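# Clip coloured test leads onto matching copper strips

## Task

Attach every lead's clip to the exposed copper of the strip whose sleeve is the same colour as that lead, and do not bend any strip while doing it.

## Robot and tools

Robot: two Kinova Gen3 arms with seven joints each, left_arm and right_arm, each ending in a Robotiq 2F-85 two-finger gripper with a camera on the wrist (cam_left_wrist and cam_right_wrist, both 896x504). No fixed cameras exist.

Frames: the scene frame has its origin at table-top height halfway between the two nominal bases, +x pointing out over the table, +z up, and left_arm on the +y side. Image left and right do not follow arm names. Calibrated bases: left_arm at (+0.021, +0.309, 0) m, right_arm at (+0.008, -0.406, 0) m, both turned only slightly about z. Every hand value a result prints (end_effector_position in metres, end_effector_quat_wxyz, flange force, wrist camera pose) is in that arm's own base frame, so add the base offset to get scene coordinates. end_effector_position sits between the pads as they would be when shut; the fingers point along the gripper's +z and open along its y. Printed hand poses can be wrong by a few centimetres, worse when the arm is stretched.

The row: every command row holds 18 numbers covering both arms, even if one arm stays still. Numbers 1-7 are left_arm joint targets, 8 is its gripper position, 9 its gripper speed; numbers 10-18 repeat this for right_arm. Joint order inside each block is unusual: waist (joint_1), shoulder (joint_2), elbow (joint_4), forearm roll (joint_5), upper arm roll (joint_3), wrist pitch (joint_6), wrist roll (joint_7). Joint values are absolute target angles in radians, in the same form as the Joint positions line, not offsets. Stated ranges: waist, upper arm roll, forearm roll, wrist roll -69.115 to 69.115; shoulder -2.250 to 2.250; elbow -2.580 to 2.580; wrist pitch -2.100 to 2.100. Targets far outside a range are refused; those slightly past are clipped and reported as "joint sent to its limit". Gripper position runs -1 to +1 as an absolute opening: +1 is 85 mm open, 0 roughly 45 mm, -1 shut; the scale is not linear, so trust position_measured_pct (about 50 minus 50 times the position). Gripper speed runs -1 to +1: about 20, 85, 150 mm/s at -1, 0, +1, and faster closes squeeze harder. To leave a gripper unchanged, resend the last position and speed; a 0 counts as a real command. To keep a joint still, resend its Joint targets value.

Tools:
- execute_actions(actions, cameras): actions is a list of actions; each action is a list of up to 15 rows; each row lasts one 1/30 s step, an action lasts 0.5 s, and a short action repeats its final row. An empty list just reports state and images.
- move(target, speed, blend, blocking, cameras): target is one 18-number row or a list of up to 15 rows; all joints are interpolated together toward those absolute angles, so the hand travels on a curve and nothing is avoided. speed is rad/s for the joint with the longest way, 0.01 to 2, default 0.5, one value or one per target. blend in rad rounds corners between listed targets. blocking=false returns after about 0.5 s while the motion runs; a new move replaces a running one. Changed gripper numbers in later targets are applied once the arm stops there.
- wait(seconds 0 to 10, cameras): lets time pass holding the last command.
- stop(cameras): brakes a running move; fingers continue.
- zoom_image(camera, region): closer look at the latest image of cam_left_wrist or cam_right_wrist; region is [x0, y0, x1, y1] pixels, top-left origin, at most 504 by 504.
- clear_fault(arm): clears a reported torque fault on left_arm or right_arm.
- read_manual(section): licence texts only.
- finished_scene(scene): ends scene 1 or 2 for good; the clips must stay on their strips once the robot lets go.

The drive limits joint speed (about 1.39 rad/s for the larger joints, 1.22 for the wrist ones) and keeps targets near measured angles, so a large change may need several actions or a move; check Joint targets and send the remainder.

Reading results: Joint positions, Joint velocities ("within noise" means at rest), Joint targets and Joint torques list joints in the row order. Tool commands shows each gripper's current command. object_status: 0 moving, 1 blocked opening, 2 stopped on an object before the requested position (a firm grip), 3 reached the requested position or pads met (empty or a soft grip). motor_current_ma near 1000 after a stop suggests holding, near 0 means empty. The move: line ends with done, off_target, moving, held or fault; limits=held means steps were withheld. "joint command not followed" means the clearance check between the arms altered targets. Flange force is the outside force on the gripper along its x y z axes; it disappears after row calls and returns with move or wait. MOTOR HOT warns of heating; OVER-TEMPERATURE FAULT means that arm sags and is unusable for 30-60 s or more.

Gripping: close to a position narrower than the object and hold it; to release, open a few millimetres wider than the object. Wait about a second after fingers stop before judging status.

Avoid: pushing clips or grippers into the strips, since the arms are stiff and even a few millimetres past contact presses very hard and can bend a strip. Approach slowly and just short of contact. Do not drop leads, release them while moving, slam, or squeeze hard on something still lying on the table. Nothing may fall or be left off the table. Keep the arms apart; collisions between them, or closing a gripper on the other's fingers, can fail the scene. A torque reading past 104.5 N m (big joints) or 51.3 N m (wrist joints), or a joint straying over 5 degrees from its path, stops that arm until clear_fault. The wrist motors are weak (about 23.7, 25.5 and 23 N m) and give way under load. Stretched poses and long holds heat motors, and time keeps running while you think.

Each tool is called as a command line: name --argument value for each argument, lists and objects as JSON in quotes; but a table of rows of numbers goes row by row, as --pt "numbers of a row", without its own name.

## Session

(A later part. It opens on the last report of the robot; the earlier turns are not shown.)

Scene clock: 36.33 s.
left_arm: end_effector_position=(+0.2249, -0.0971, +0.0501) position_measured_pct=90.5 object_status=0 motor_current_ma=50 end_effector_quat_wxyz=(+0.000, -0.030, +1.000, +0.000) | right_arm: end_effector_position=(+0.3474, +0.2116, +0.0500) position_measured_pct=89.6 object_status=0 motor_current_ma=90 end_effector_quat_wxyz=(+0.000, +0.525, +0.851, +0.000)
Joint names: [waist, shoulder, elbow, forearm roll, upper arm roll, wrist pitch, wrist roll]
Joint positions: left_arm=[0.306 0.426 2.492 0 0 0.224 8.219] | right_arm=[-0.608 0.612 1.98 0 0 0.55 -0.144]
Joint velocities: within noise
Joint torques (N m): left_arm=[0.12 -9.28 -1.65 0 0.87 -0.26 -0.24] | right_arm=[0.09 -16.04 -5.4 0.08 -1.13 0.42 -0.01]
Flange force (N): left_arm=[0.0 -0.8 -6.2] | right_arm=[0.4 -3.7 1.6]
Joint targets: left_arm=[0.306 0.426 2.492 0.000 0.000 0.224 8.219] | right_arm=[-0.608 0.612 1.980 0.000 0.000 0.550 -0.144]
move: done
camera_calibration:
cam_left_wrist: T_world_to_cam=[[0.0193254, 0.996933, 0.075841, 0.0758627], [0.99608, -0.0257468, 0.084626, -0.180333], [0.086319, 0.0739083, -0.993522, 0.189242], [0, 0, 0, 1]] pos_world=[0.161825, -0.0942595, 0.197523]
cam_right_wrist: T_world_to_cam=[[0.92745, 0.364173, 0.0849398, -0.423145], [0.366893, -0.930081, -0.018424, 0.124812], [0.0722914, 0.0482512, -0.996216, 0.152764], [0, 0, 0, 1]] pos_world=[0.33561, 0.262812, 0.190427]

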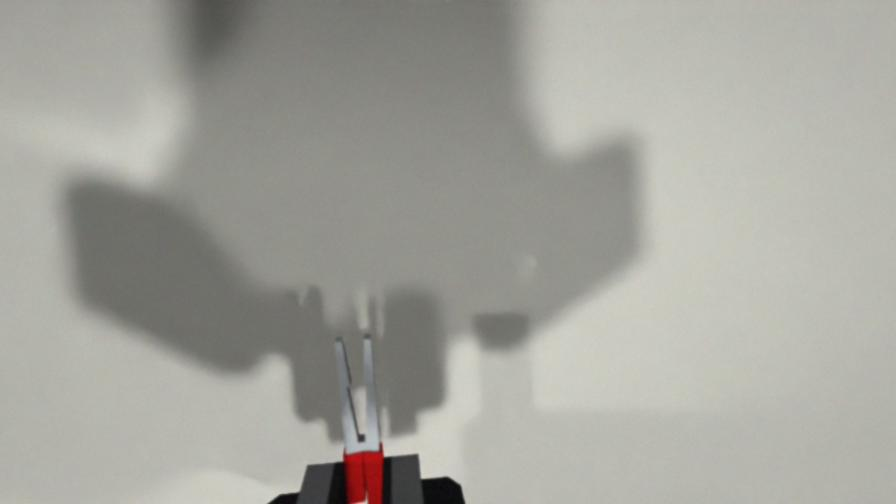

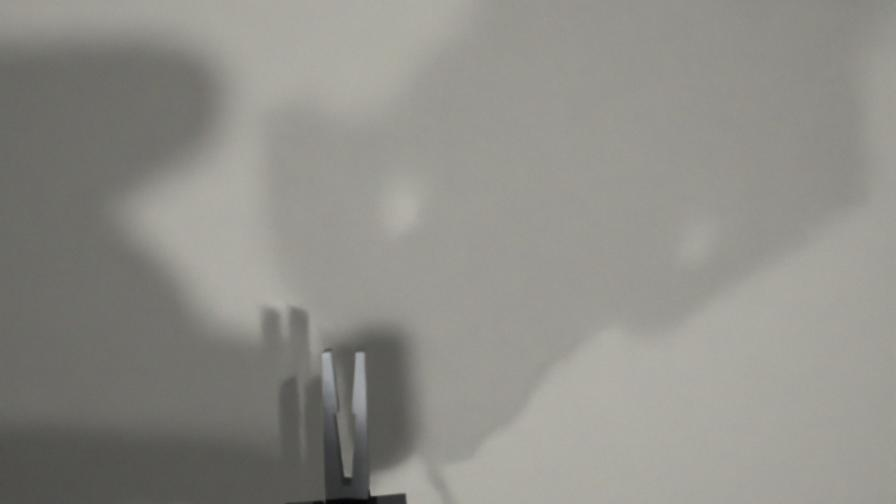

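move --pt "0.05 0.375 2.25 0 0 0.5166 7.4 -0.82 -1 -0.6082 0.2458 1.5875 0 0 1.3083 -0.144 -0.805 -1" --pt "-0.1958 0.3346 2.0156 0 0 0.7914 6.597 -0.82 -1 -0.815 0.6358 0.9096 0 0 1.5962 0.8989 -0.805 -1" --pt "-0.1958 0.3346 2.0156 0 0 0.7914 6.597 -0.82 -1 -0.9854 0.778 1.0939 0 0 1.2697 1.7874 -0.805 -1" --speed 0.5 --blend '[0.1,0.1,0]'

zoom_image --camera "cam_right_wrist" --region '[200, 104, 600, 504]'

Scene clock: 45.77 s.
left_arm: end_effector_position=(+0.3597, +0.0460, +0.1500) position_measured_pct=90.9 object_status=3 motor_current_ma=60 end_effector_quat_wxyz=(+0.000, +0.506, +0.863, +0.000) | right_arm: end_effector_position=(+0.3498, +0.4826, +0.1800) position_measured_pct=90.0 object_status=3 motor_current_ma=100 end_effector_quat_wxyz=(+0.000, -0.565, +0.825, +0.000)
Joint names: [waist, shoulder, elbow, forearm roll, upper arm roll, wrist pitch, wrist roll]
Joint positions: left_arm=[-0.196 0.335 2.016 0 0 0.791 6.597] | right_arm=[-0.985 0.778 1.094 0 0 1.27 1.787]
Joint velocities: within noise
Joint torques (N m): left_arm=[0.02 -12.01 -6.04 -0.04 0.75 -0.27 -0.25] | right_arm=[-0.02 -22.41 -9.22 0.13 -1.02 0.48 0.1]
Flange force (N): left_arm=[0.0 -1.1 -3.6] | right_arm=[4.9 1.7 2.5]
Joint targets: left_arm=[-0.196 0.335 2.016 0.000 0.000 0.791 6.597] | right_arm=[-0.985 0.778 1.094 0.000 0.000 1.270 1.787]
move: done
camera_calibration:
cam_left_wrist: T_world_to_cam=[[0.905943, 0.416547, 0.0758621, -0.369302], [0.4104, -0.907975, 0.0845722, -0.0680867], [0.104109, -0.0454838, -0.993525, 0.265367], [0, 0, 0, 1]] pos_world=[0.334882, 0.10408, 0.297423]
cam_right_wrist: T_world_to_cam=[[-0.893287, 0.441381, 0.0849745, 0.0644298], [0.441506, 0.897071, -0.0183419, -0.52955], [-0.0843239, 0.0211321, -0.996214, 0.336891], [0, 0, 0, 1]] pos_world=[0.319762, 0.439486, 0.320427]

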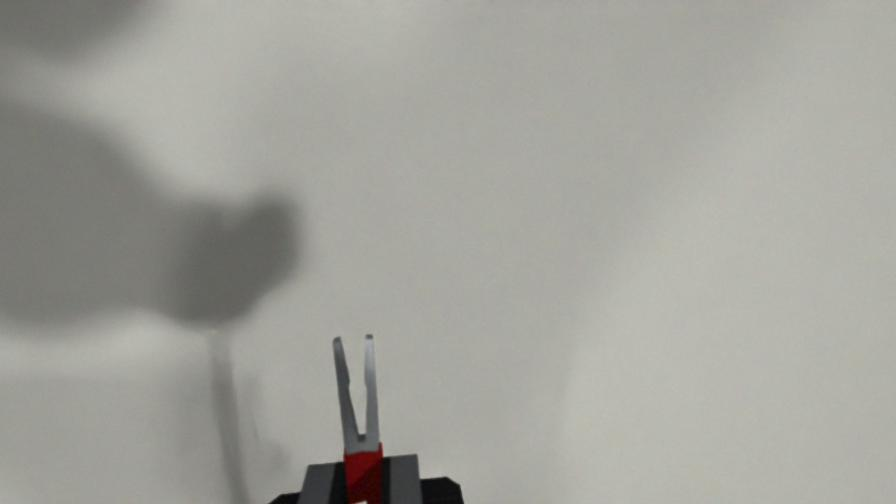

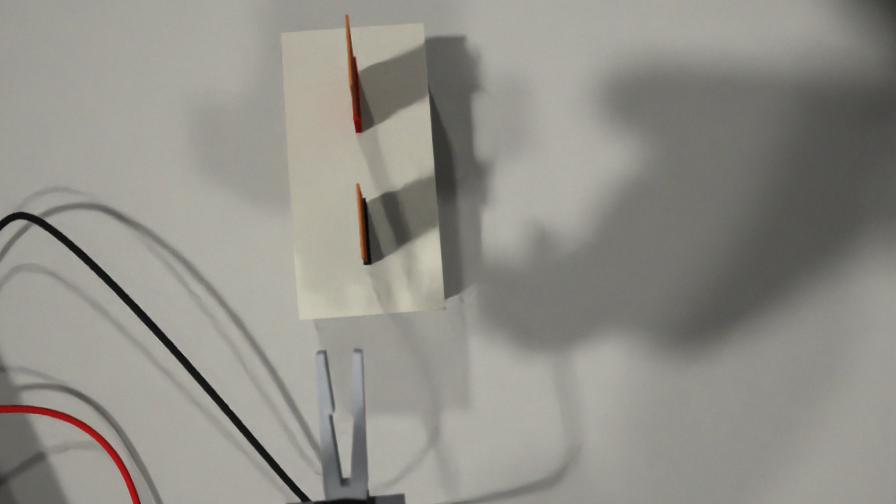

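Scaled by 1.260 from the camera's 896x504 image, which has a finer 1280x720 frame.

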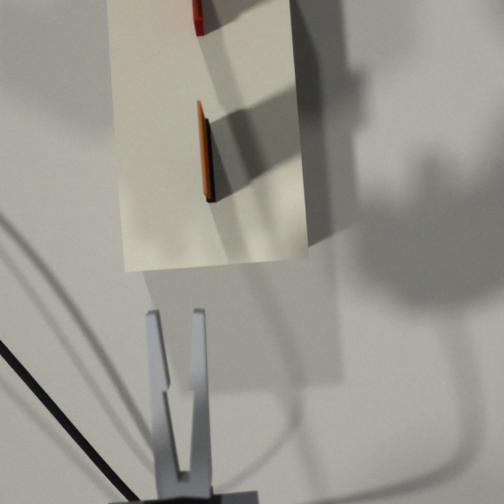

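zoom_image --camera "cam_right_wrist" --region '[335, 170, 405, 280]'

zoom_image --camera "cam_right_wrist" --region '[290, 334, 400, 504]'

Scaled by 4.582 from the camera's 896x504 image, which has a finer 1280x720 frame.

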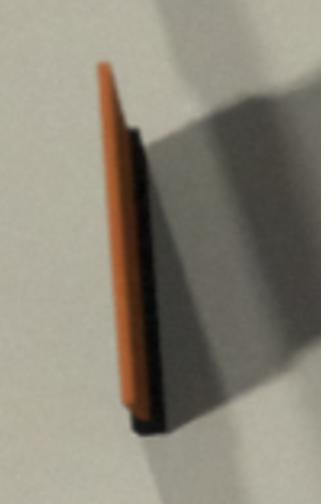

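Scaled by 2.965 from the camera's 896x504 image, which has a finer 1280x720 frame.

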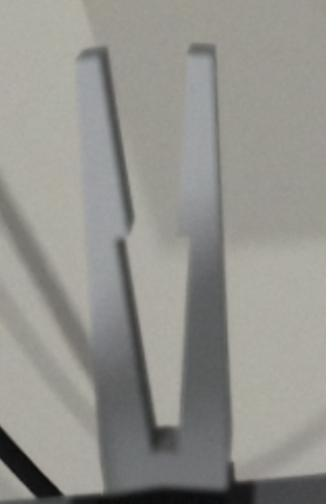

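move --target '[-0.1958,0.3346,2.0156,0,0,0.7914,6.597,-0.82,-1,-0.9947,0.8447,1.2031,0,0,1.0938,1.8043,-0.805,-1]' --speed 0.2 --cameras '["cam_right_wrist"]'

zoom_image --camera "cam_right_wrist" --region '[270, 200, 430, 380]'

zoom_image --camera "cam_right_wrist" --region '[280, 334, 400, 504]'

Scene clock: 50.37 s.
left_arm: end_effector_position=(+0.3597, +0.0460, +0.1500) position_measured_pct=90.9 object_status=3 motor_current_ma=60 end_effector_quat_wxyz=(+0.000, +0.506, +0.863, +0.000) | right_arm: end_effector_position=(+0.3444, +0.4845, +0.1086) position_measured_pct=90.0 object_status=3 motor_current_ma=100 end_effector_quat_wxyz=(+0.000, -0.576, +0.817, +0.000)
Joint names: [waist, shoulder, elbow, forearm roll, upper arm roll, wrist pitch, wrist roll]
Joint positions: left_arm=[-0.196 0.335 2.016 0 0 0.791 6.597] | right_arm=[-0.995 0.845 1.203 0 0 1.094 1.804]
Joint velocities: within noise
Joint torques (N m): left_arm=[0.03 -11.97 -6.03 -0.03 0.73 -0.28 -0.23] | right_arm=[0 -22.63 -8.76 0.14 -1 0.58 -0.01]
Flange force (N): left_arm=[0.1 -1.1 -3.8] | right_arm=[5.8 2.0 2.2]
Joint targets: left_arm=[-0.196 0.335 2.016 0.000 0.000 0.791 6.597] | right_arm=[-0.995 0.845 1.203 0.000 0.000 1.094 1.804]
move: done
camera_calibration:
cam_right_wrist: T_world_to_cam=[[-0.90455, 0.41781, 0.0849982, 0.0801049], [0.417835, 0.908338, -0.0183529, -0.527454], [-0.0848751, 0.0189141, -0.996212, 0.266426], [0, 0, 0, 1]] pos_world=[0.31546, 0.440599, 0.248927]
Images, in order (width x height): cam_right_wrist 896x504.

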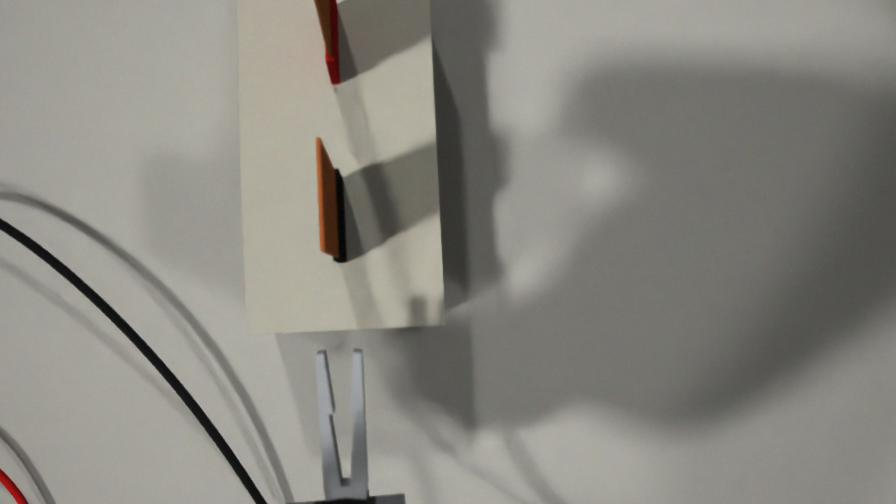

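Scaled by 2.800 from the camera's 896x504 image, which has a finer 1280x720 frame.

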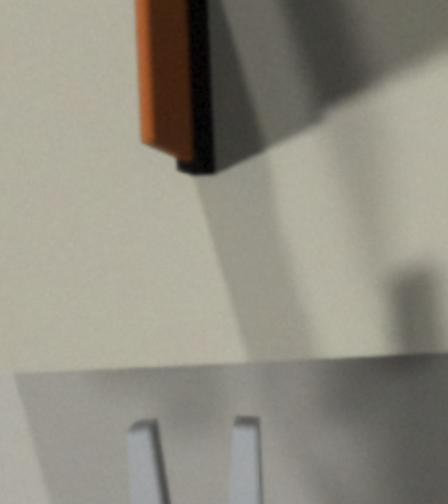

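Scaled by 2.965 from the camera's 896x504 image, which has a finer 1280x720 frame.

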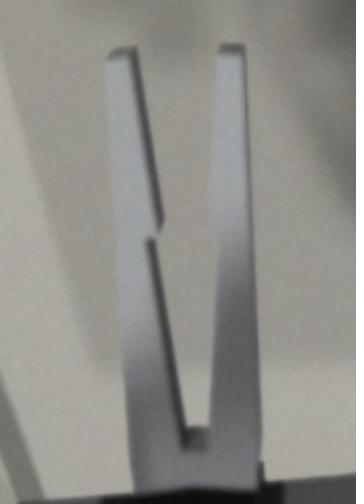

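move --target '[-0.1958,0.3346,2.0156,0,0,0.7914,6.597,-0.82,-1,-0.9883,0.8107,1.2755,0,0,1.0554,1.8107,-0.805,-1]' --speed 0.06 --cameras '["cam_right_wrist"]'

zoom_image --camera "cam_right_wrist" --region '[280, 220, 400, 390]'

Scene clock: 53.03 s.
left_arm: end_effector_position=(+0.3597, +0.0460, +0.1500) position_measured_pct=90.9 object_status=3 motor_current_ma=60 end_effector_quat_wxyz=(+0.000, +0.506, +0.863, +0.000) | right_arm: end_effector_position=(+0.3390, +0.4694, +0.1085) position_measured_pct=90.0 object_status=3 motor_current_ma=100 end_effector_quat_wxyz=(+0.000, -0.576, +0.817, +0.000)
Joint names: [waist, shoulder, elbow, forearm roll, upper arm roll, wrist pitch, wrist roll]
Joint positions: left_arm=[-0.196 0.335 2.016 0 0 0.791 6.597] | right_arm=[-0.988 0.811 1.275 0 0 1.055 1.811]
Joint velocities: within noise
Joint torques (N m): left_arm=[0.04 -11.97 -6.05 -0.03 0.75 -0.28 -0.24] | right_arm=[0.01 -21.99 -8.46 0.1 -1.03 0.49 -0.01]
Flange force (N): left_arm=[0.1 -1.1 -3.7] | right_arm=[4.7 1.8 1.8]
Joint targets: left_arm=[-0.196 0.335 2.016 0.000 0.000 0.791 6.597] | right_arm=[-0.988 0.811 1.276 0.000 0.000 1.055 1.811]
move: done
camera_calibration:
cam_right_wrist: T_world_to_cam=[[-0.904553, 0.417811, 0.0849566, 0.0815485], [0.417827, 0.908339, -0.0184434, -0.51146], [-0.0848752, 0.0188141, -0.996214, 0.266196], [0, 0, 0, 1]] pos_world=[0.31006, 0.425499, 0.248827]
Images, in order (width x height): cam_right_wrist 896x504.

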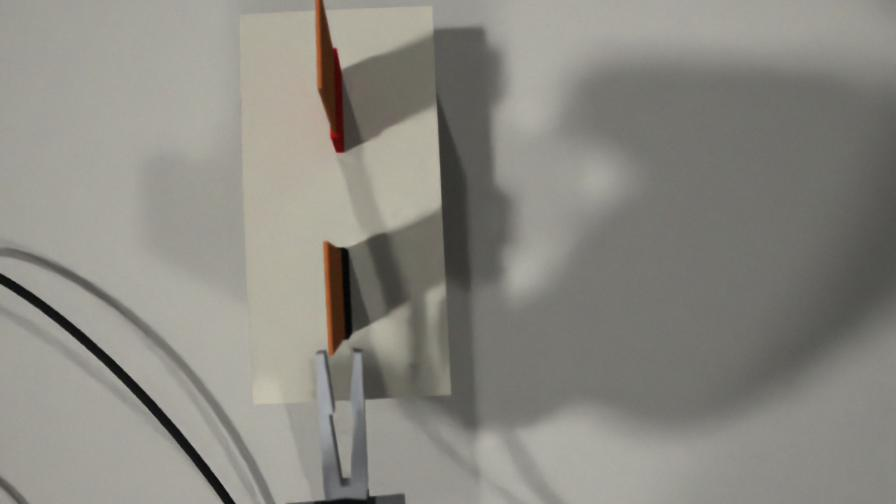

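Scaled by 2.965 from the camera's 896x504 image, which has a finer 1280x720 frame.

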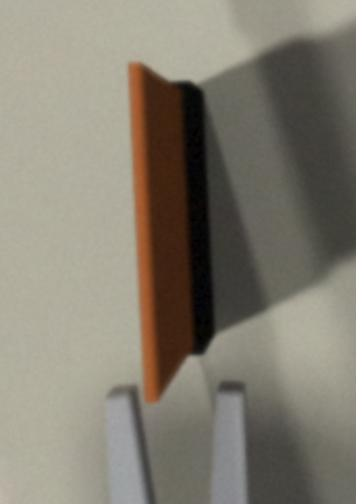

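move --target '[-0.1958,0.3346,2.0156,0,0,0.7914,6.597,-0.82,-1,-0.9848,0.7991,1.2999,0,0,1.0426,1.8142,-0.805,-1]' --speed 0.04 --cameras '["cam_right_wrist"]'

zoom_image --camera "cam_right_wrist" --region '[280, 240, 400, 410]'

Scene clock: 55.13 s.
left_arm: end_effector_position=(+0.3597, +0.0460, +0.1500) position_measured_pct=90.9 object_status=3 motor_current_ma=60 end_effector_quat_wxyz=(+0.000, +0.506, +0.863, +0.000) | right_arm: end_effector_position=(+0.3376, +0.4637, +0.1085) position_measured_pct=90.0 object_status=3 motor_current_ma=100 end_effector_quat_wxyz=(+0.000, -0.576, +0.817, +0.000)
Joint names: [waist, shoulder, elbow, forearm roll, upper arm roll, wrist pitch, wrist roll]
Joint positions: left_arm=[-0.196 0.335 2.016 0 0 0.791 6.597] | right_arm=[-0.985 0.799 1.3 0 0 1.043 1.814]
Joint velocities: within noise
Joint torques (N m): left_arm=[0.03 -11.96 -6.07 -0.05 0.76 -0.28 -0.26] | right_arm=[0 -21.77 -8.54 0.11 -1.08 0.5 0]
Flange force (N): left_arm=[0.0 -1.2 -3.7] | right_arm=[5.3 2.0 1.9]
Joint targets: left_arm=[-0.196 0.335 2.016 0.000 0.000 0.791 6.597] | right_arm=[-0.985 0.799 1.300 0.000 0.000 1.043 1.814]
move: done
camera_calibration:
cam_right_wrist: T_world_to_cam=[[-0.90455, 0.41781, 0.0849982, 0.0827434], [0.417835, 0.908338, -0.0183529, -0.505763], [-0.0848751, 0.0189141, -0.996212, 0.266151], [0, 0, 0, 1]] pos_world=[0.30876, 0.419799, 0.248827]
Images, in order (width x height): cam_right_wrist 896x504.

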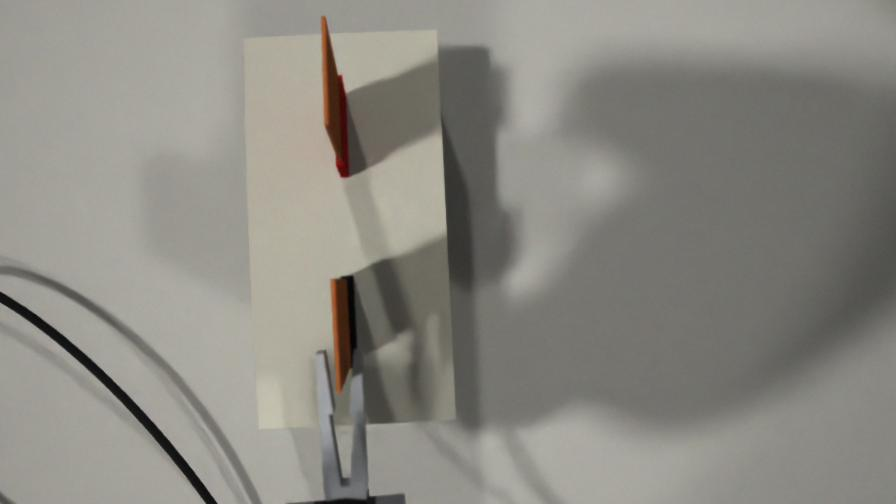

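Scaled by 2.965 from the camera's 896x504 image, which has a finer 1280x720 frame.

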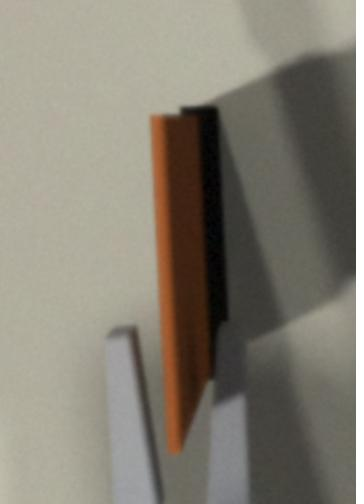

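move --target '[-0.1958,0.3346,2.0156,0,0,0.7914,6.597,-0.82,-1,-0.9834,0.7895,1.3198,0,0,1.0323,1.8156,-0.805,-1]' --speed 0.04 --cameras '["cam_right_wrist"]'

zoom_image --camera "cam_right_wrist" --region '[280, 270, 400, 440]'

Scene clock: 56.57 s.
left_arm: end_effector_position=(+0.3597, +0.0460, +0.1500) position_measured_pct=90.9 object_status=3 motor_current_ma=60 end_effector_quat_wxyz=(+0.000, +0.506, +0.863, +0.000) | right_arm: end_effector_position=(+0.3358, +0.4595, +0.1086) position_measured_pct=90.0 object_status=3 motor_current_ma=100 end_effector_quat_wxyz=(+0.000, -0.576, +0.817, +0.000)
Joint names: [waist, shoulder, elbow, forearm roll, upper arm roll, wrist pitch, wrist roll]
Joint positions: left_arm=[-0.196 0.335 2.016 0 0 0.791 6.597] | right_arm=[-0.983 0.79 1.32 0 0 1.032 1.816]
Joint velocities: within noise
Joint torques (N m): left_arm=[0 -12.02 -6.07 -0.04 0.75 -0.28 -0.23] | right_arm=[0.02 -21.61 -8.25 0.1 -1.05 0.49 -0.01]
Flange force (N): left_arm=[0.0 -1.1 -3.6] | right_arm=[4.1 1.6 1.7]
Joint targets: left_arm=[-0.196 0.335 2.016 0.000 0.000 0.791 6.597] | right_arm=[-0.983 0.790 1.320 0.000 0.000 1.032 1.816]
move: done
camera_calibration:
cam_right_wrist: T_world_to_cam=[[-0.904588, 0.417727, 0.0850002, 0.082907], [0.417753, 0.908376, -0.0183458, -0.501186], [-0.0848756, 0.0189137, -0.996212, 0.266177], [0, 0, 0, 1]] pos_world=[0.30696, 0.415599, 0.248927]
Images, in order (width x height): cam_right_wrist 896x504.

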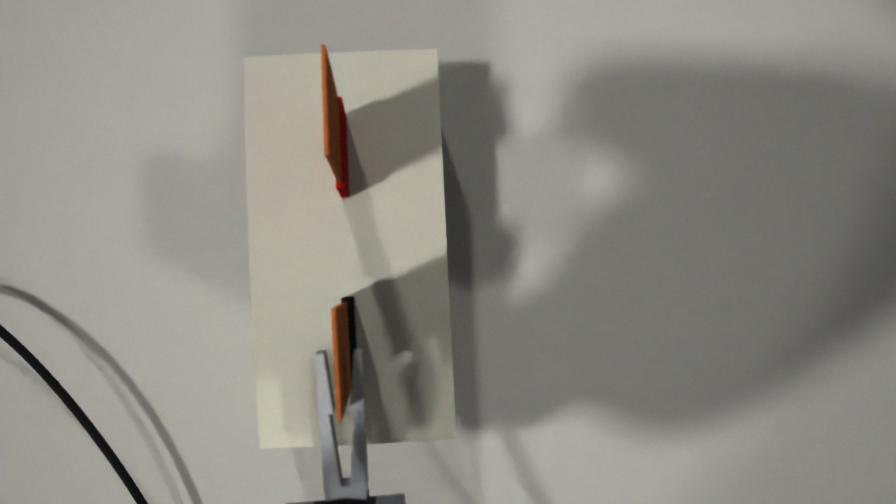

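Scaled by 2.965 from the camera's 896x504 image, which has a finer 1280x720 frame.

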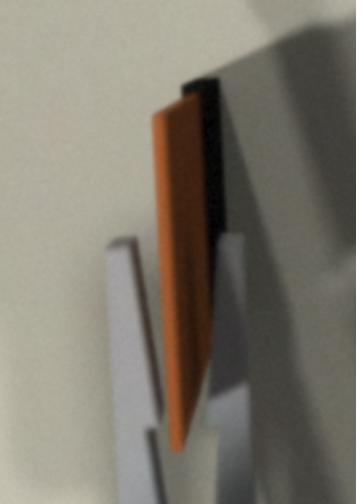

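move --target '[-0.1958,0.3346,2.0156,0,0,0.7914,6.597,-0.82,-1,-0.9834,0.7895,1.3198,0,0,1.0323,1.8156,-0.783,-1]' --speed 0.04 --cameras '["cam_right_wrist"]'

zoom_image --camera "cam_right_wrist" --region '[280, 270, 400, 440]'

Scene clock: 57.60 s.
left_arm: end_effector_position=(+0.3597, +0.0460, +0.1500) position_measured_pct=90.9 object_status=3 motor_current_ma=60 end_effector_quat_wxyz=(+0.000, +0.506, +0.863, +0.000) | right_arm: end_effector_position=(+0.3358, +0.4595, +0.1086) position_measured_pct=88.7 object_status=3 motor_current_ma=70 end_effector_quat_wxyz=(+0.000, -0.576, +0.817, +0.000)
Joint names: [waist, shoulder, elbow, forearm roll, upper arm roll, wrist pitch, wrist roll]
Joint positions: left_arm=[-0.196 0.335 2.016 0 0 0.791 6.597] | right_arm=[-0.983 0.789 1.32 0 0 1.032 1.816]
Joint velocities: within noise
Joint torques (N m): left_arm=[0.05 -11.99 -6.06 -0.03 0.77 -0.29 -0.24] | right_arm=[-0.03 -21.65 -8.32 0.11 -1.07 0.51 0]
Flange force (N): left_arm=[0.1 -1.1 -3.7] | right_arm=[4.4 1.6 1.8]
Joint targets: left_arm=[-0.196 0.335 2.016 0.000 0.000 0.791 6.597] | right_arm=[-0.983 0.789 1.320 0.000 0.000 1.032 1.816]
move: done
camera_calibration:
cam_right_wrist: T_world_to_cam=[[-0.904588, 0.417727, 0.0850002, 0.0828165], [0.417753, 0.908376, -0.0183458, -0.501145], [-0.0848756, 0.0189137, -0.996212, 0.266169], [0, 0, 0, 1]] pos_world=[0.30686, 0.415599, 0.248927]
Images, in order (width x height): cam_right_wrist 896x504.

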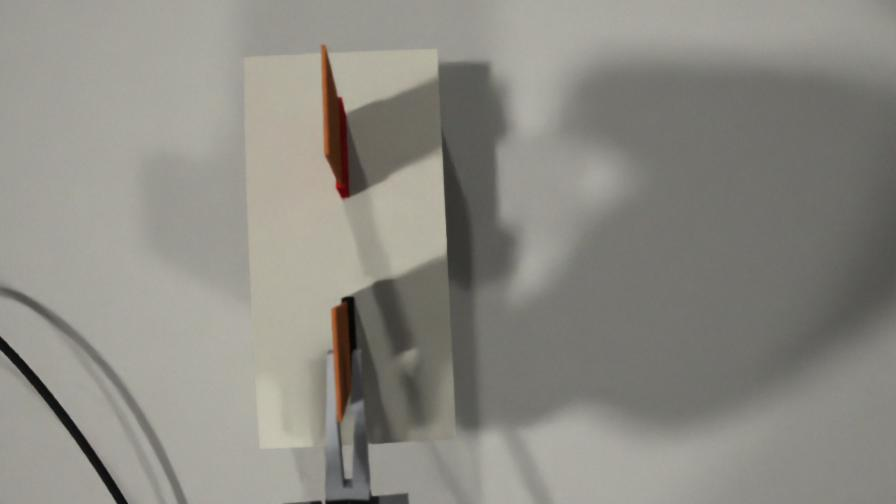

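Scaled by 2.965 from the camera's 896x504 image, which has a finer 1280x720 frame.

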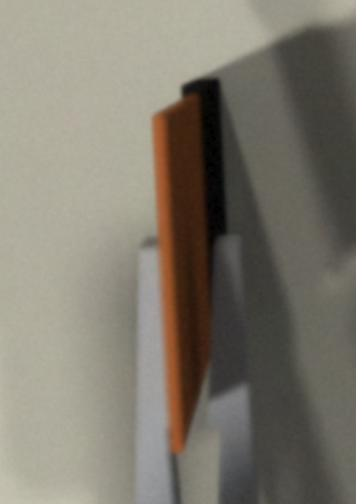

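move --target '[-0.1958,0.3346,2.0156,0,0,0.7914,6.597,-0.82,-1,-0.9819,0.79,1.3189,0,0,1.0327,1.8171,-0.783,-1]' --speed 0.03 --cameras '["cam_right_wrist"]'

zoom_image --camera "cam_right_wrist" --region '[300, 290, 400, 430]'

Scene clock: 59.10 s.
left_arm: end_effector_position=(+0.3597, +0.0460, +0.1500) position_measured_pct=90.9 object_status=3 motor_current_ma=60 end_effector_quat_wxyz=(+0.000, +0.506, +0.863, +0.000) | right_arm: end_effector_position=(+0.3366, +0.4592, +0.1086) position_measured_pct=88.7 object_status=3 motor_current_ma=70 end_effector_quat_wxyz=(+0.000, -0.576, +0.817, +0.000)
Joint names: [waist, shoulder, elbow, forearm roll, upper arm roll, wrist pitch, wrist roll]
Joint positions: left_arm=[-0.196 0.335 2.016 0 0 0.791 6.597] | right_arm=[-0.982 0.79 1.319 0 0 1.033 1.817]
Joint velocities: within noise
Joint torques (N m): left_arm=[0.02 -11.99 -6.03 -0.03 0.74 -0.31 -0.26] | right_arm=[0.07 -21.6 -8.4 0.13 -1.01 0.48 0.01]
Flange force (N): left_arm=[0.0 -1.1 -3.8] | right_arm=[4.7 1.9 1.8]
Joint targets: left_arm=[-0.196 0.335 2.016 0.000 0.000 0.791 6.597] | right_arm=[-0.982 0.790 1.319 0.000 0.000 1.033 1.817]
move: done
camera_calibration:
cam_right_wrist: T_world_to_cam=[[-0.90455, 0.41781, 0.0849982, 0.0837105], [0.417835, 0.908338, -0.0183529, -0.501256], [-0.0848751, 0.0189141, -0.996212, 0.266251], [0, 0, 0, 1]] pos_world=[0.30776, 0.415299, 0.248927]
Images, in order (width x height): cam_right_wrist 896x504.

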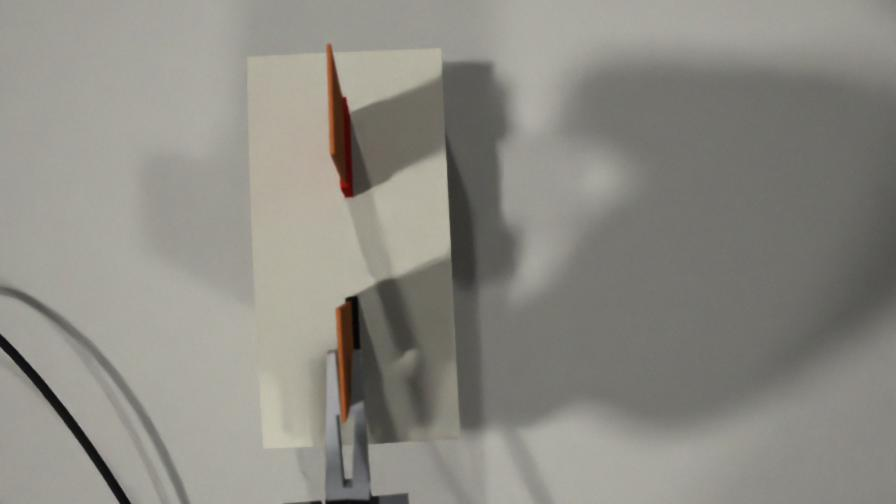

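Scaled by 3.600 from the camera's 896x504 image, which has a finer 1280x720 frame.

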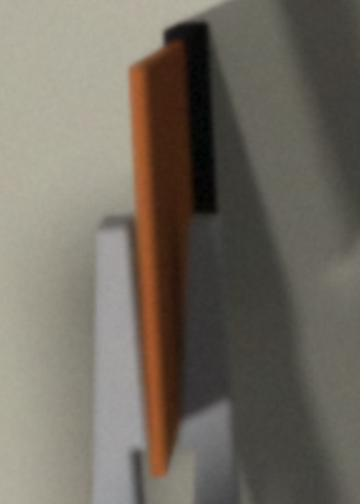

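move --target '[-0.1958,0.3346,2.0156,0,0,0.7914,6.597,-0.82,-1,-0.9815,0.79,1.3189,0,0,1.0327,1.8175,-0.772,-1]' --speed 0.03 --cameras '["cam_right_wrist"]'

zoom_image --camera "cam_right_wrist" --region '[300, 290, 400, 430]'

Scene clock: 60.10 s.
left_arm: end_effector_position=(+0.3597, +0.0460, +0.1500) position_measured_pct=90.9 object_status=3 motor_current_ma=60 end_effector_quat_wxyz=(+0.000, +0.506, +0.863, +0.000) | right_arm: end_effector_position=(+0.3368, +0.4591, +0.1086) position_measured_pct=88.7 object_status=3 motor_current_ma=60 end_effector_quat_wxyz=(+0.000, -0.576, +0.817, +0.000)
Joint names: [waist, shoulder, elbow, forearm roll, upper arm roll, wrist pitch, wrist roll]
Joint positions: left_arm=[-0.196 0.335 2.016 0 0 0.791 6.597] | right_arm=[-0.982 0.79 1.319 0 0 1.033 1.818]
Joint velocities: within noise
Joint torques (N m): left_arm=[0.04 -11.98 -6.06 -0.05 0.76 -0.29 -0.28] | right_arm=[0.15 -21.59 -8.32 0.19 -0.91 0.55 0.02]
Flange force (N): left_arm=[0.0 -1.1 -3.7] | right_arm=[4.5 2.0 1.8]
Joint targets: left_arm=[-0.196 0.335 2.016 0.000 0.000 0.791 6.597] | right_arm=[-0.982 0.790 1.319 0.000 0.000 1.033 1.818]
move: done
camera_calibration:
cam_right_wrist: T_world_to_cam=[[-0.90455, 0.41781, 0.0849982, 0.0838845], [0.417835, 0.908338, -0.0183529, -0.501116], [-0.0848751, 0.0189141, -0.996212, 0.266263], [0, 0, 0, 1]] pos_world=[0.30786, 0.415099, 0.248927]
Images, in order (width x height): cam_right_wrist 896x504.

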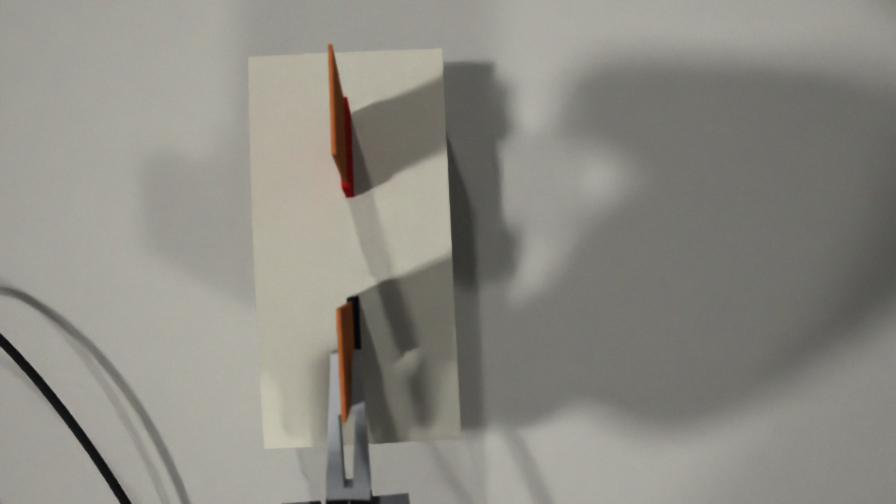

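Scaled by 3.600 from the camera's 896x504 image, which has a finer 1280x720 frame.

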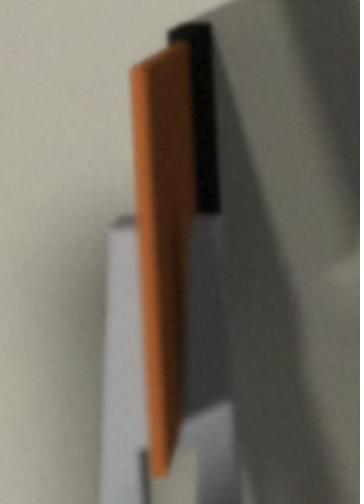

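move --target '[-0.1958,0.3346,2.0156,0,0,0.7914,6.597,-0.82,-1,-0.9807,0.7902,1.3184,0,0,1.0330,1.8183,-0.772,-1]' --speed 0.03 --cameras '[]'

move --target '[-0.1958,0.3346,2.0156,0,0,0.7914,6.597,-0.82,-1,-0.9807,0.7902,1.3184,0,0,1.0330,1.8183,-0.762,-1]' --speed 0.03 --cameras '["cam_right_wrist"]'

zoom_image --camera "cam_right_wrist" --region '[300, 290, 400, 430]'

Scene clock: 61.43 s.
left_arm: end_effector_position=(+0.3597, +0.0460, +0.1500) position_measured_pct=90.9 object_status=3 motor_current_ma=60 end_effector_quat_wxyz=(+0.000, +0.506, +0.863, +0.000) | right_arm: end_effector_position=(+0.3372, +0.4589, +0.1086) position_measured_pct=88.7 object_status=3 motor_current_ma=60 end_effector_quat_wxyz=(+0.000, -0.576, +0.817, +0.000)
Joint names: [waist, shoulder, elbow, forearm roll, upper arm roll, wrist pitch, wrist roll]
Joint positions: left_arm=[-0.196 0.335 2.016 0 0 0.791 6.597] | right_arm=[-0.981 0.79 1.318 0 0 1.033 1.818]
Joint velocities: within noise
Joint torques (N m): left_arm=[0.02 -11.99 -6.02 -0.03 0.74 -0.29 -0.25] | right_arm=[0.12 -21.61 -8.38 0.2 -0.9 0.48 0.03]
Flange force (N): left_arm=[0.0 -1.0 -3.8] | right_arm=[4.6 2.0 1.8]
Joint targets: left_arm=[-0.196 0.335 2.016 0.000 0.000 0.791 6.597] | right_arm=[-0.981 0.790 1.318 0.000 0.000 1.033 1.818]
move: done
No camera images: "cameras" was empty.

Scene clock: 61.93 s.
left_arm: end_effector_position=(+0.3597, +0.0460, +0.1500) position_measured_pct=90.9 object_status=3 motor_current_ma=60 end_effector_quat_wxyz=(+0.000, +0.506, +0.863, +0.000) | right_arm: end_effector_position=(+0.3372, +0.4589, +0.1086) position_measured_pct=88.3 object_status=3 motor_current_ma=50 end_effector_quat_wxyz=(+0.000, -0.576, +0.817, +0.000)
Joint names: [waist, shoulder, elbow, forearm roll, upper arm roll, wrist pitch, wrist roll]
Joint positions: left_arm=[-0.196 0.335 2.016 0 0 0.791 6.597] | right_arm=[-0.981 0.79 1.318 0 0 1.033 1.818]
Joint velocities: within noise
Joint torques (N m): left_arm=[0.02 -12.01 -6.02 -0.05 0.74 -0.29 -0.25] | right_arm=[0.1 -21.69 -8.44 0.17 -0.98 0.47 -0.01]
Flange force (N): left_arm=[0.0 -1.0 -3.8] | right_arm=[4.7 1.9 1.9]
Joint targets: left_arm=[-0.196 0.335 2.016 0.000 0.000 0.791 6.597] | right_arm=[-0.981 0.790 1.318 0.000 0.000 1.033 1.818]
move: done
camera_calibration:
cam_right_wrist: T_world_to_cam=[[-0.90455, 0.41781, 0.0849982, 0.0843785], [0.417835, 0.908338, -0.0183529, -0.501234], [-0.0848751, 0.0189141, -0.996212, 0.266307], [0, 0, 0, 1]] pos_world=[0.30836, 0.414999, 0.248927]
Images, in order (width x height): cam_right_wrist 896x504.

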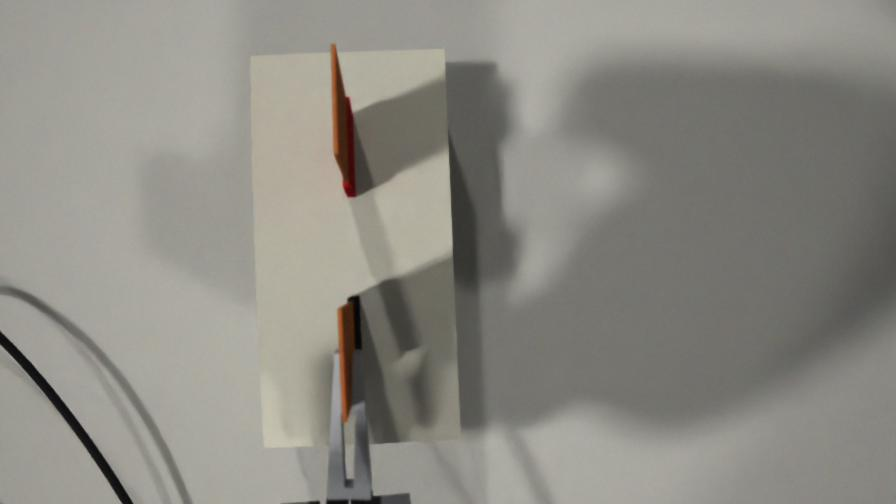

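Scaled by 3.600 from the camera's 896x504 image, which has a finer 1280x720 frame.

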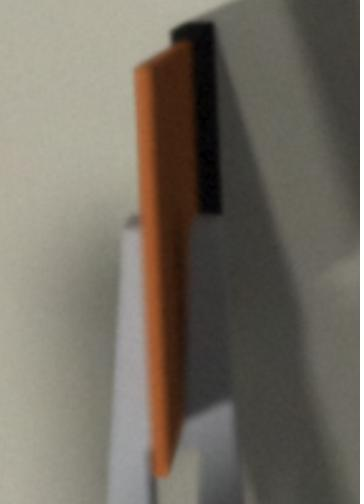

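move --target '[-0.1958,0.3346,2.0156,0,0,0.7914,6.597,-0.82,-1,-0.9813,0.79,1.3188,0,0,1.0328,1.8177,-0.762,-1]' --speed 0.03 --cameras '["cam_right_wrist"]'

zoom_image --camera "cam_right_wrist" --region '[300, 290, 400, 430]'

zoom_image --camera "cam_right_wrist" --region '[240, 30, 470, 460]'

Scene clock: 64.13 s.
left_arm: end_effector_position=(+0.3597, +0.0460, +0.1500) position_measured_pct=90.9 object_status=3 motor_current_ma=60 end_effector_quat_wxyz=(+0.000, +0.506, +0.863, +0.000) | right_arm: end_effector_position=(+0.3369, +0.4590, +0.1086) position_measured_pct=88.3 object_status=3 motor_current_ma=50 end_effector_quat_wxyz=(+0.000, -0.576, +0.817, +0.000)
Joint names: [waist, shoulder, elbow, forearm roll, upper arm roll, wrist pitch, wrist roll]
Joint positions: left_arm=[-0.196 0.335 2.016 0 0 0.791 6.597] | right_arm=[-0.981 0.79 1.319 0 0 1.033 1.818]
Joint velocities: within noise
Joint torques (N m): left_arm=[0.05 -12.02 -6.04 -0.05 0.79 -0.29 -0.24] | right_arm=[0.03 -21.66 -8.34 0.13 -1.02 0.54 0.01]
Flange force (N): left_arm=[0.1 -1.0 -3.7] | right_arm=[4.5 1.8 1.9]
Joint targets: left_arm=[-0.196 0.335 2.016 0.000 0.000 0.791 6.597] | right_arm=[-0.981 0.790 1.319 0.000 0.000 1.033 1.818]
move: done
camera_calibration:
cam_right_wrist: T_world_to_cam=[[-0.90455, 0.41781, 0.0849982, 0.0839749], [0.417835, 0.908338, -0.0183529, -0.501158], [-0.0848751, 0.0189141, -0.996212, 0.266271], [0, 0, 0, 1]] pos_world=[0.30796, 0.415099, 0.248927]
Images, in order (width x height): cam_right_wrist 896x504.

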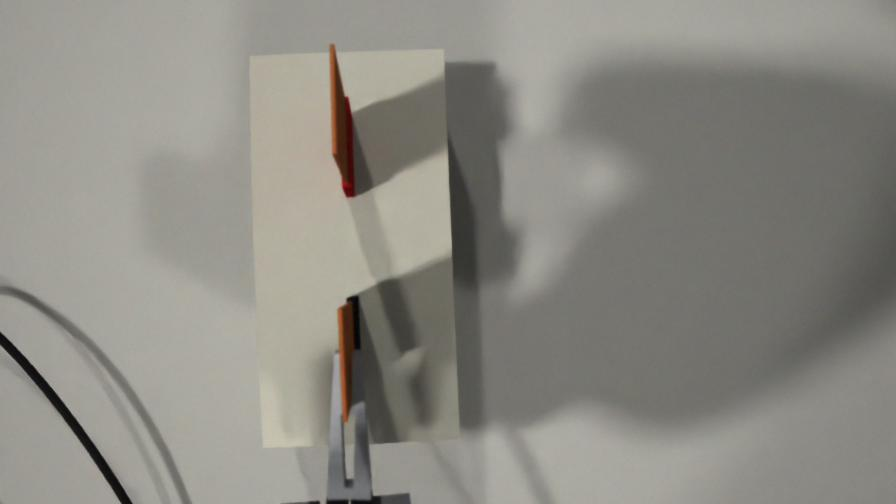

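Scaled by 3.600 from the camera's 896x504 image, which has a finer 1280x720 frame.

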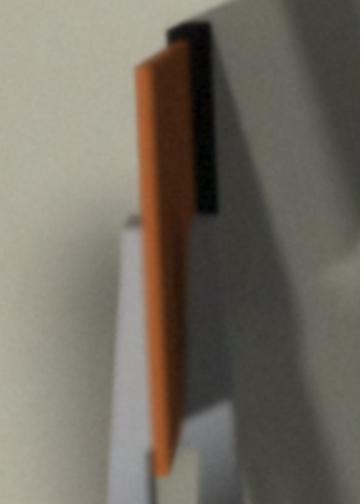

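Scaled by 1.172 from the camera's 896x504 image, which has a finer 1280x720 frame.

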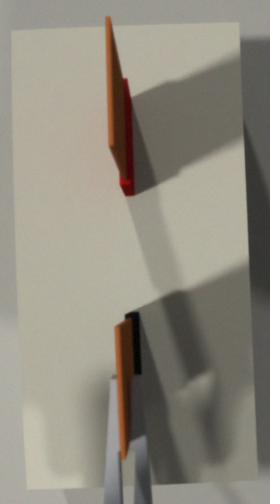

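move --target '[-0.1958,0.3346,2.0156,0,0,0.7914,6.597,-0.82,-1,-0.9813,0.79,1.3188,0,0,1.0328,1.8177,-0.748,-1]' --speed 0.03 --cameras '["cam_right_wrist"]'

zoom_image --camera "cam_right_wrist" --region '[300, 290, 400, 430]'

zoom_image --camera "cam_right_wrist" --region '[290, 364, 420, 504]'

Scene clock: 65.23 s.
left_arm: end_effector_position=(+0.3597, +0.0460, +0.1500) position_measured_pct=90.9 object_status=3 motor_current_ma=60 end_effector_quat_wxyz=(+0.000, +0.506, +0.863, +0.000) | right_arm: end_effector_position=(+0.3369, +0.4590, +0.1086) position_measured_pct=87.4 object_status=3 motor_current_ma=20 end_effector_quat_wxyz=(+0.000, -0.576, +0.817, +0.000)
Joint names: [waist, shoulder, elbow, forearm roll, upper arm roll, wrist pitch, wrist roll]
Joint positions: left_arm=[-0.196 0.335 2.016 0 0 0.791 6.597] | right_arm=[-0.981 0.79 1.319 0 0 1.033 1.818]
Joint velocities: within noise
Joint torques (N m): left_arm=[0.05 -11.97 -6.06 -0.05 0.77 -0.29 -0.27] | right_arm=[0.02 -21.64 -8.4 0.11 -1.04 0.48 -0.02]
Flange force (N): left_arm=[0.1 -1.2 -3.8] | right_arm=[4.6 1.8 1.8]
Joint targets: left_arm=[-0.196 0.335 2.016 0.000 0.000 0.791 6.597] | right_arm=[-0.981 0.790 1.319 0.000 0.000 1.033 1.818]
move: done
camera_calibration:
cam_right_wrist: T_world_to_cam=[[-0.90455, 0.41781, 0.0849982, 0.0839749], [0.417835, 0.908338, -0.0183529, -0.501158], [-0.0848751, 0.0189141, -0.996212, 0.266271], [0, 0, 0, 1]] pos_world=[0.30796, 0.415099, 0.248927]
Images, in order (width x height): cam_right_wrist 896x504.

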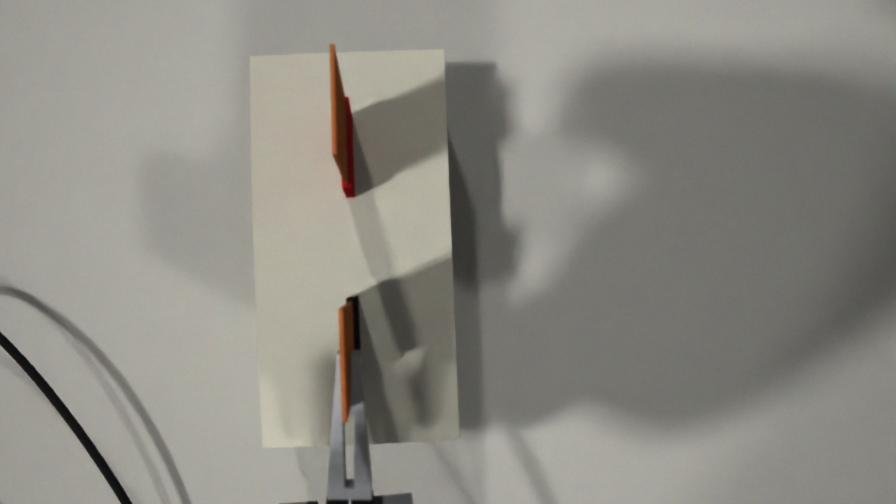

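Scaled by 3.600 from the camera's 896x504 image, which has a finer 1280x720 frame.

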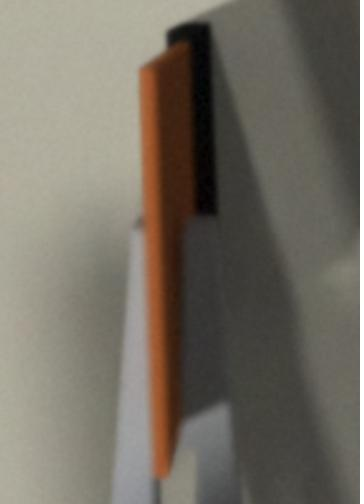

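Scaled by 3.600 from the camera's 896x504 image, which has a finer 1280x720 frame.

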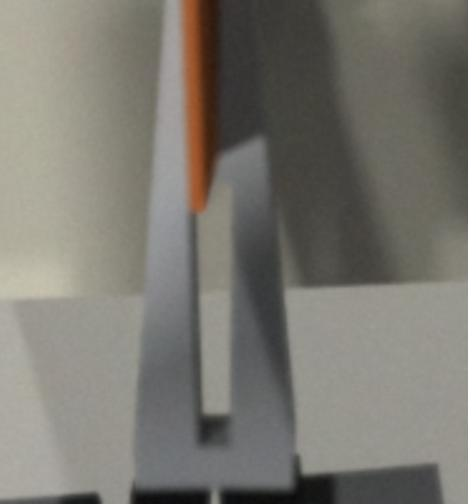

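move --target '[-0.1958,0.3346,2.0156,0,0,0.7914,6.597,-0.82,-1,-0.9813,0.79,1.3188,0,0,1.0328,1.8177,-0.733,-1]' --speed 0.03 --cameras '["cam_right_wrist"]'

zoom_image --camera "cam_right_wrist" --region '[300, 290, 400, 430]'

zoom_image --camera "cam_right_wrist" --region '[290, 364, 420, 504]'

Scene clock: 66.43 s.
left_arm: end_effector_position=(+0.3597, +0.0460, +0.1500) position_measured_pct=90.9 object_status=3 motor_current_ma=60 end_effector_quat_wxyz=(+0.000, +0.506, +0.863, +0.000) | right_arm: end_effector_position=(+0.3369, +0.4590, +0.1086) position_measured_pct=86.6 object_status=3 motor_current_ma=0 end_effector_quat_wxyz=(+0.000, -0.576, +0.817, +0.000)
Joint names: [waist, shoulder, elbow, forearm roll, upper arm roll, wrist pitch, wrist roll]
Joint positions: left_arm=[-0.196 0.335 2.016 0 0 0.791 6.597] | right_arm=[-0.981 0.79 1.319 0 0 1.033 1.818]
Joint velocities: within noise
Joint torques (N m): left_arm=[-0.01 -11.98 -6.07 -0.04 0.75 -0.29 -0.24] | right_arm=[0.09 -21.66 -8.36 0.15 -1.01 0.5 -0.01]
Flange force (N): left_arm=[0.0 -1.2 -3.7] | right_arm=[4.4 1.9 1.9]
Joint targets: left_arm=[-0.196 0.335 2.016 0.000 0.000 0.791 6.597] | right_arm=[-0.981 0.790 1.319 0.000 0.000 1.033 1.818]
move: done
camera_calibration:
cam_right_wrist: T_world_to_cam=[[-0.90455, 0.41781, 0.0849982, 0.0839749], [0.417835, 0.908338, -0.0183529, -0.501158], [-0.0848751, 0.0189141, -0.996212, 0.266271], [0, 0, 0, 1]] pos_world=[0.30796, 0.415099, 0.248927]
Images, in order (width x height): cam_right_wrist 896x504.

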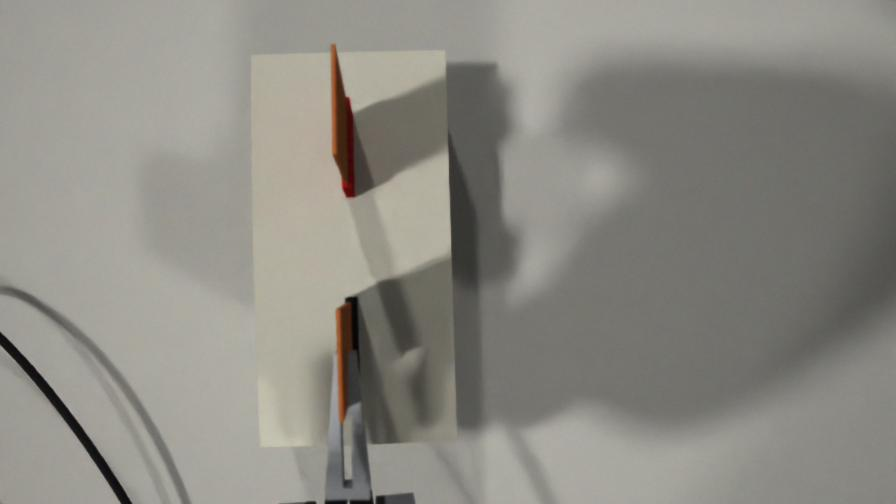

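Scaled by 3.600 from the camera's 896x504 image, which has a finer 1280x720 frame.

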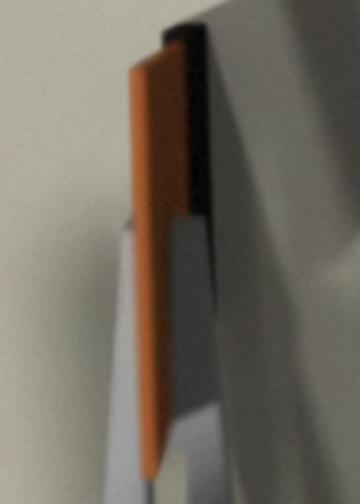

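Scaled by 3.600 from the camera's 896x504 image, which has a finer 1280x720 frame.

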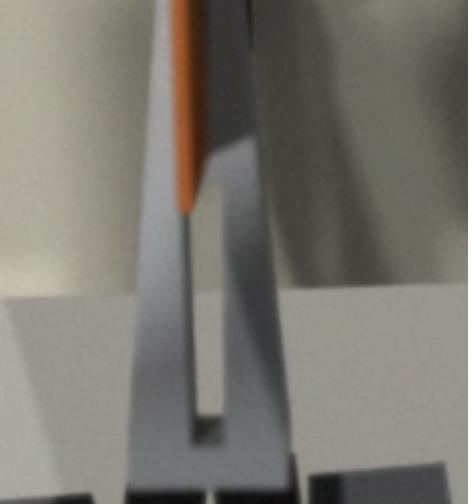

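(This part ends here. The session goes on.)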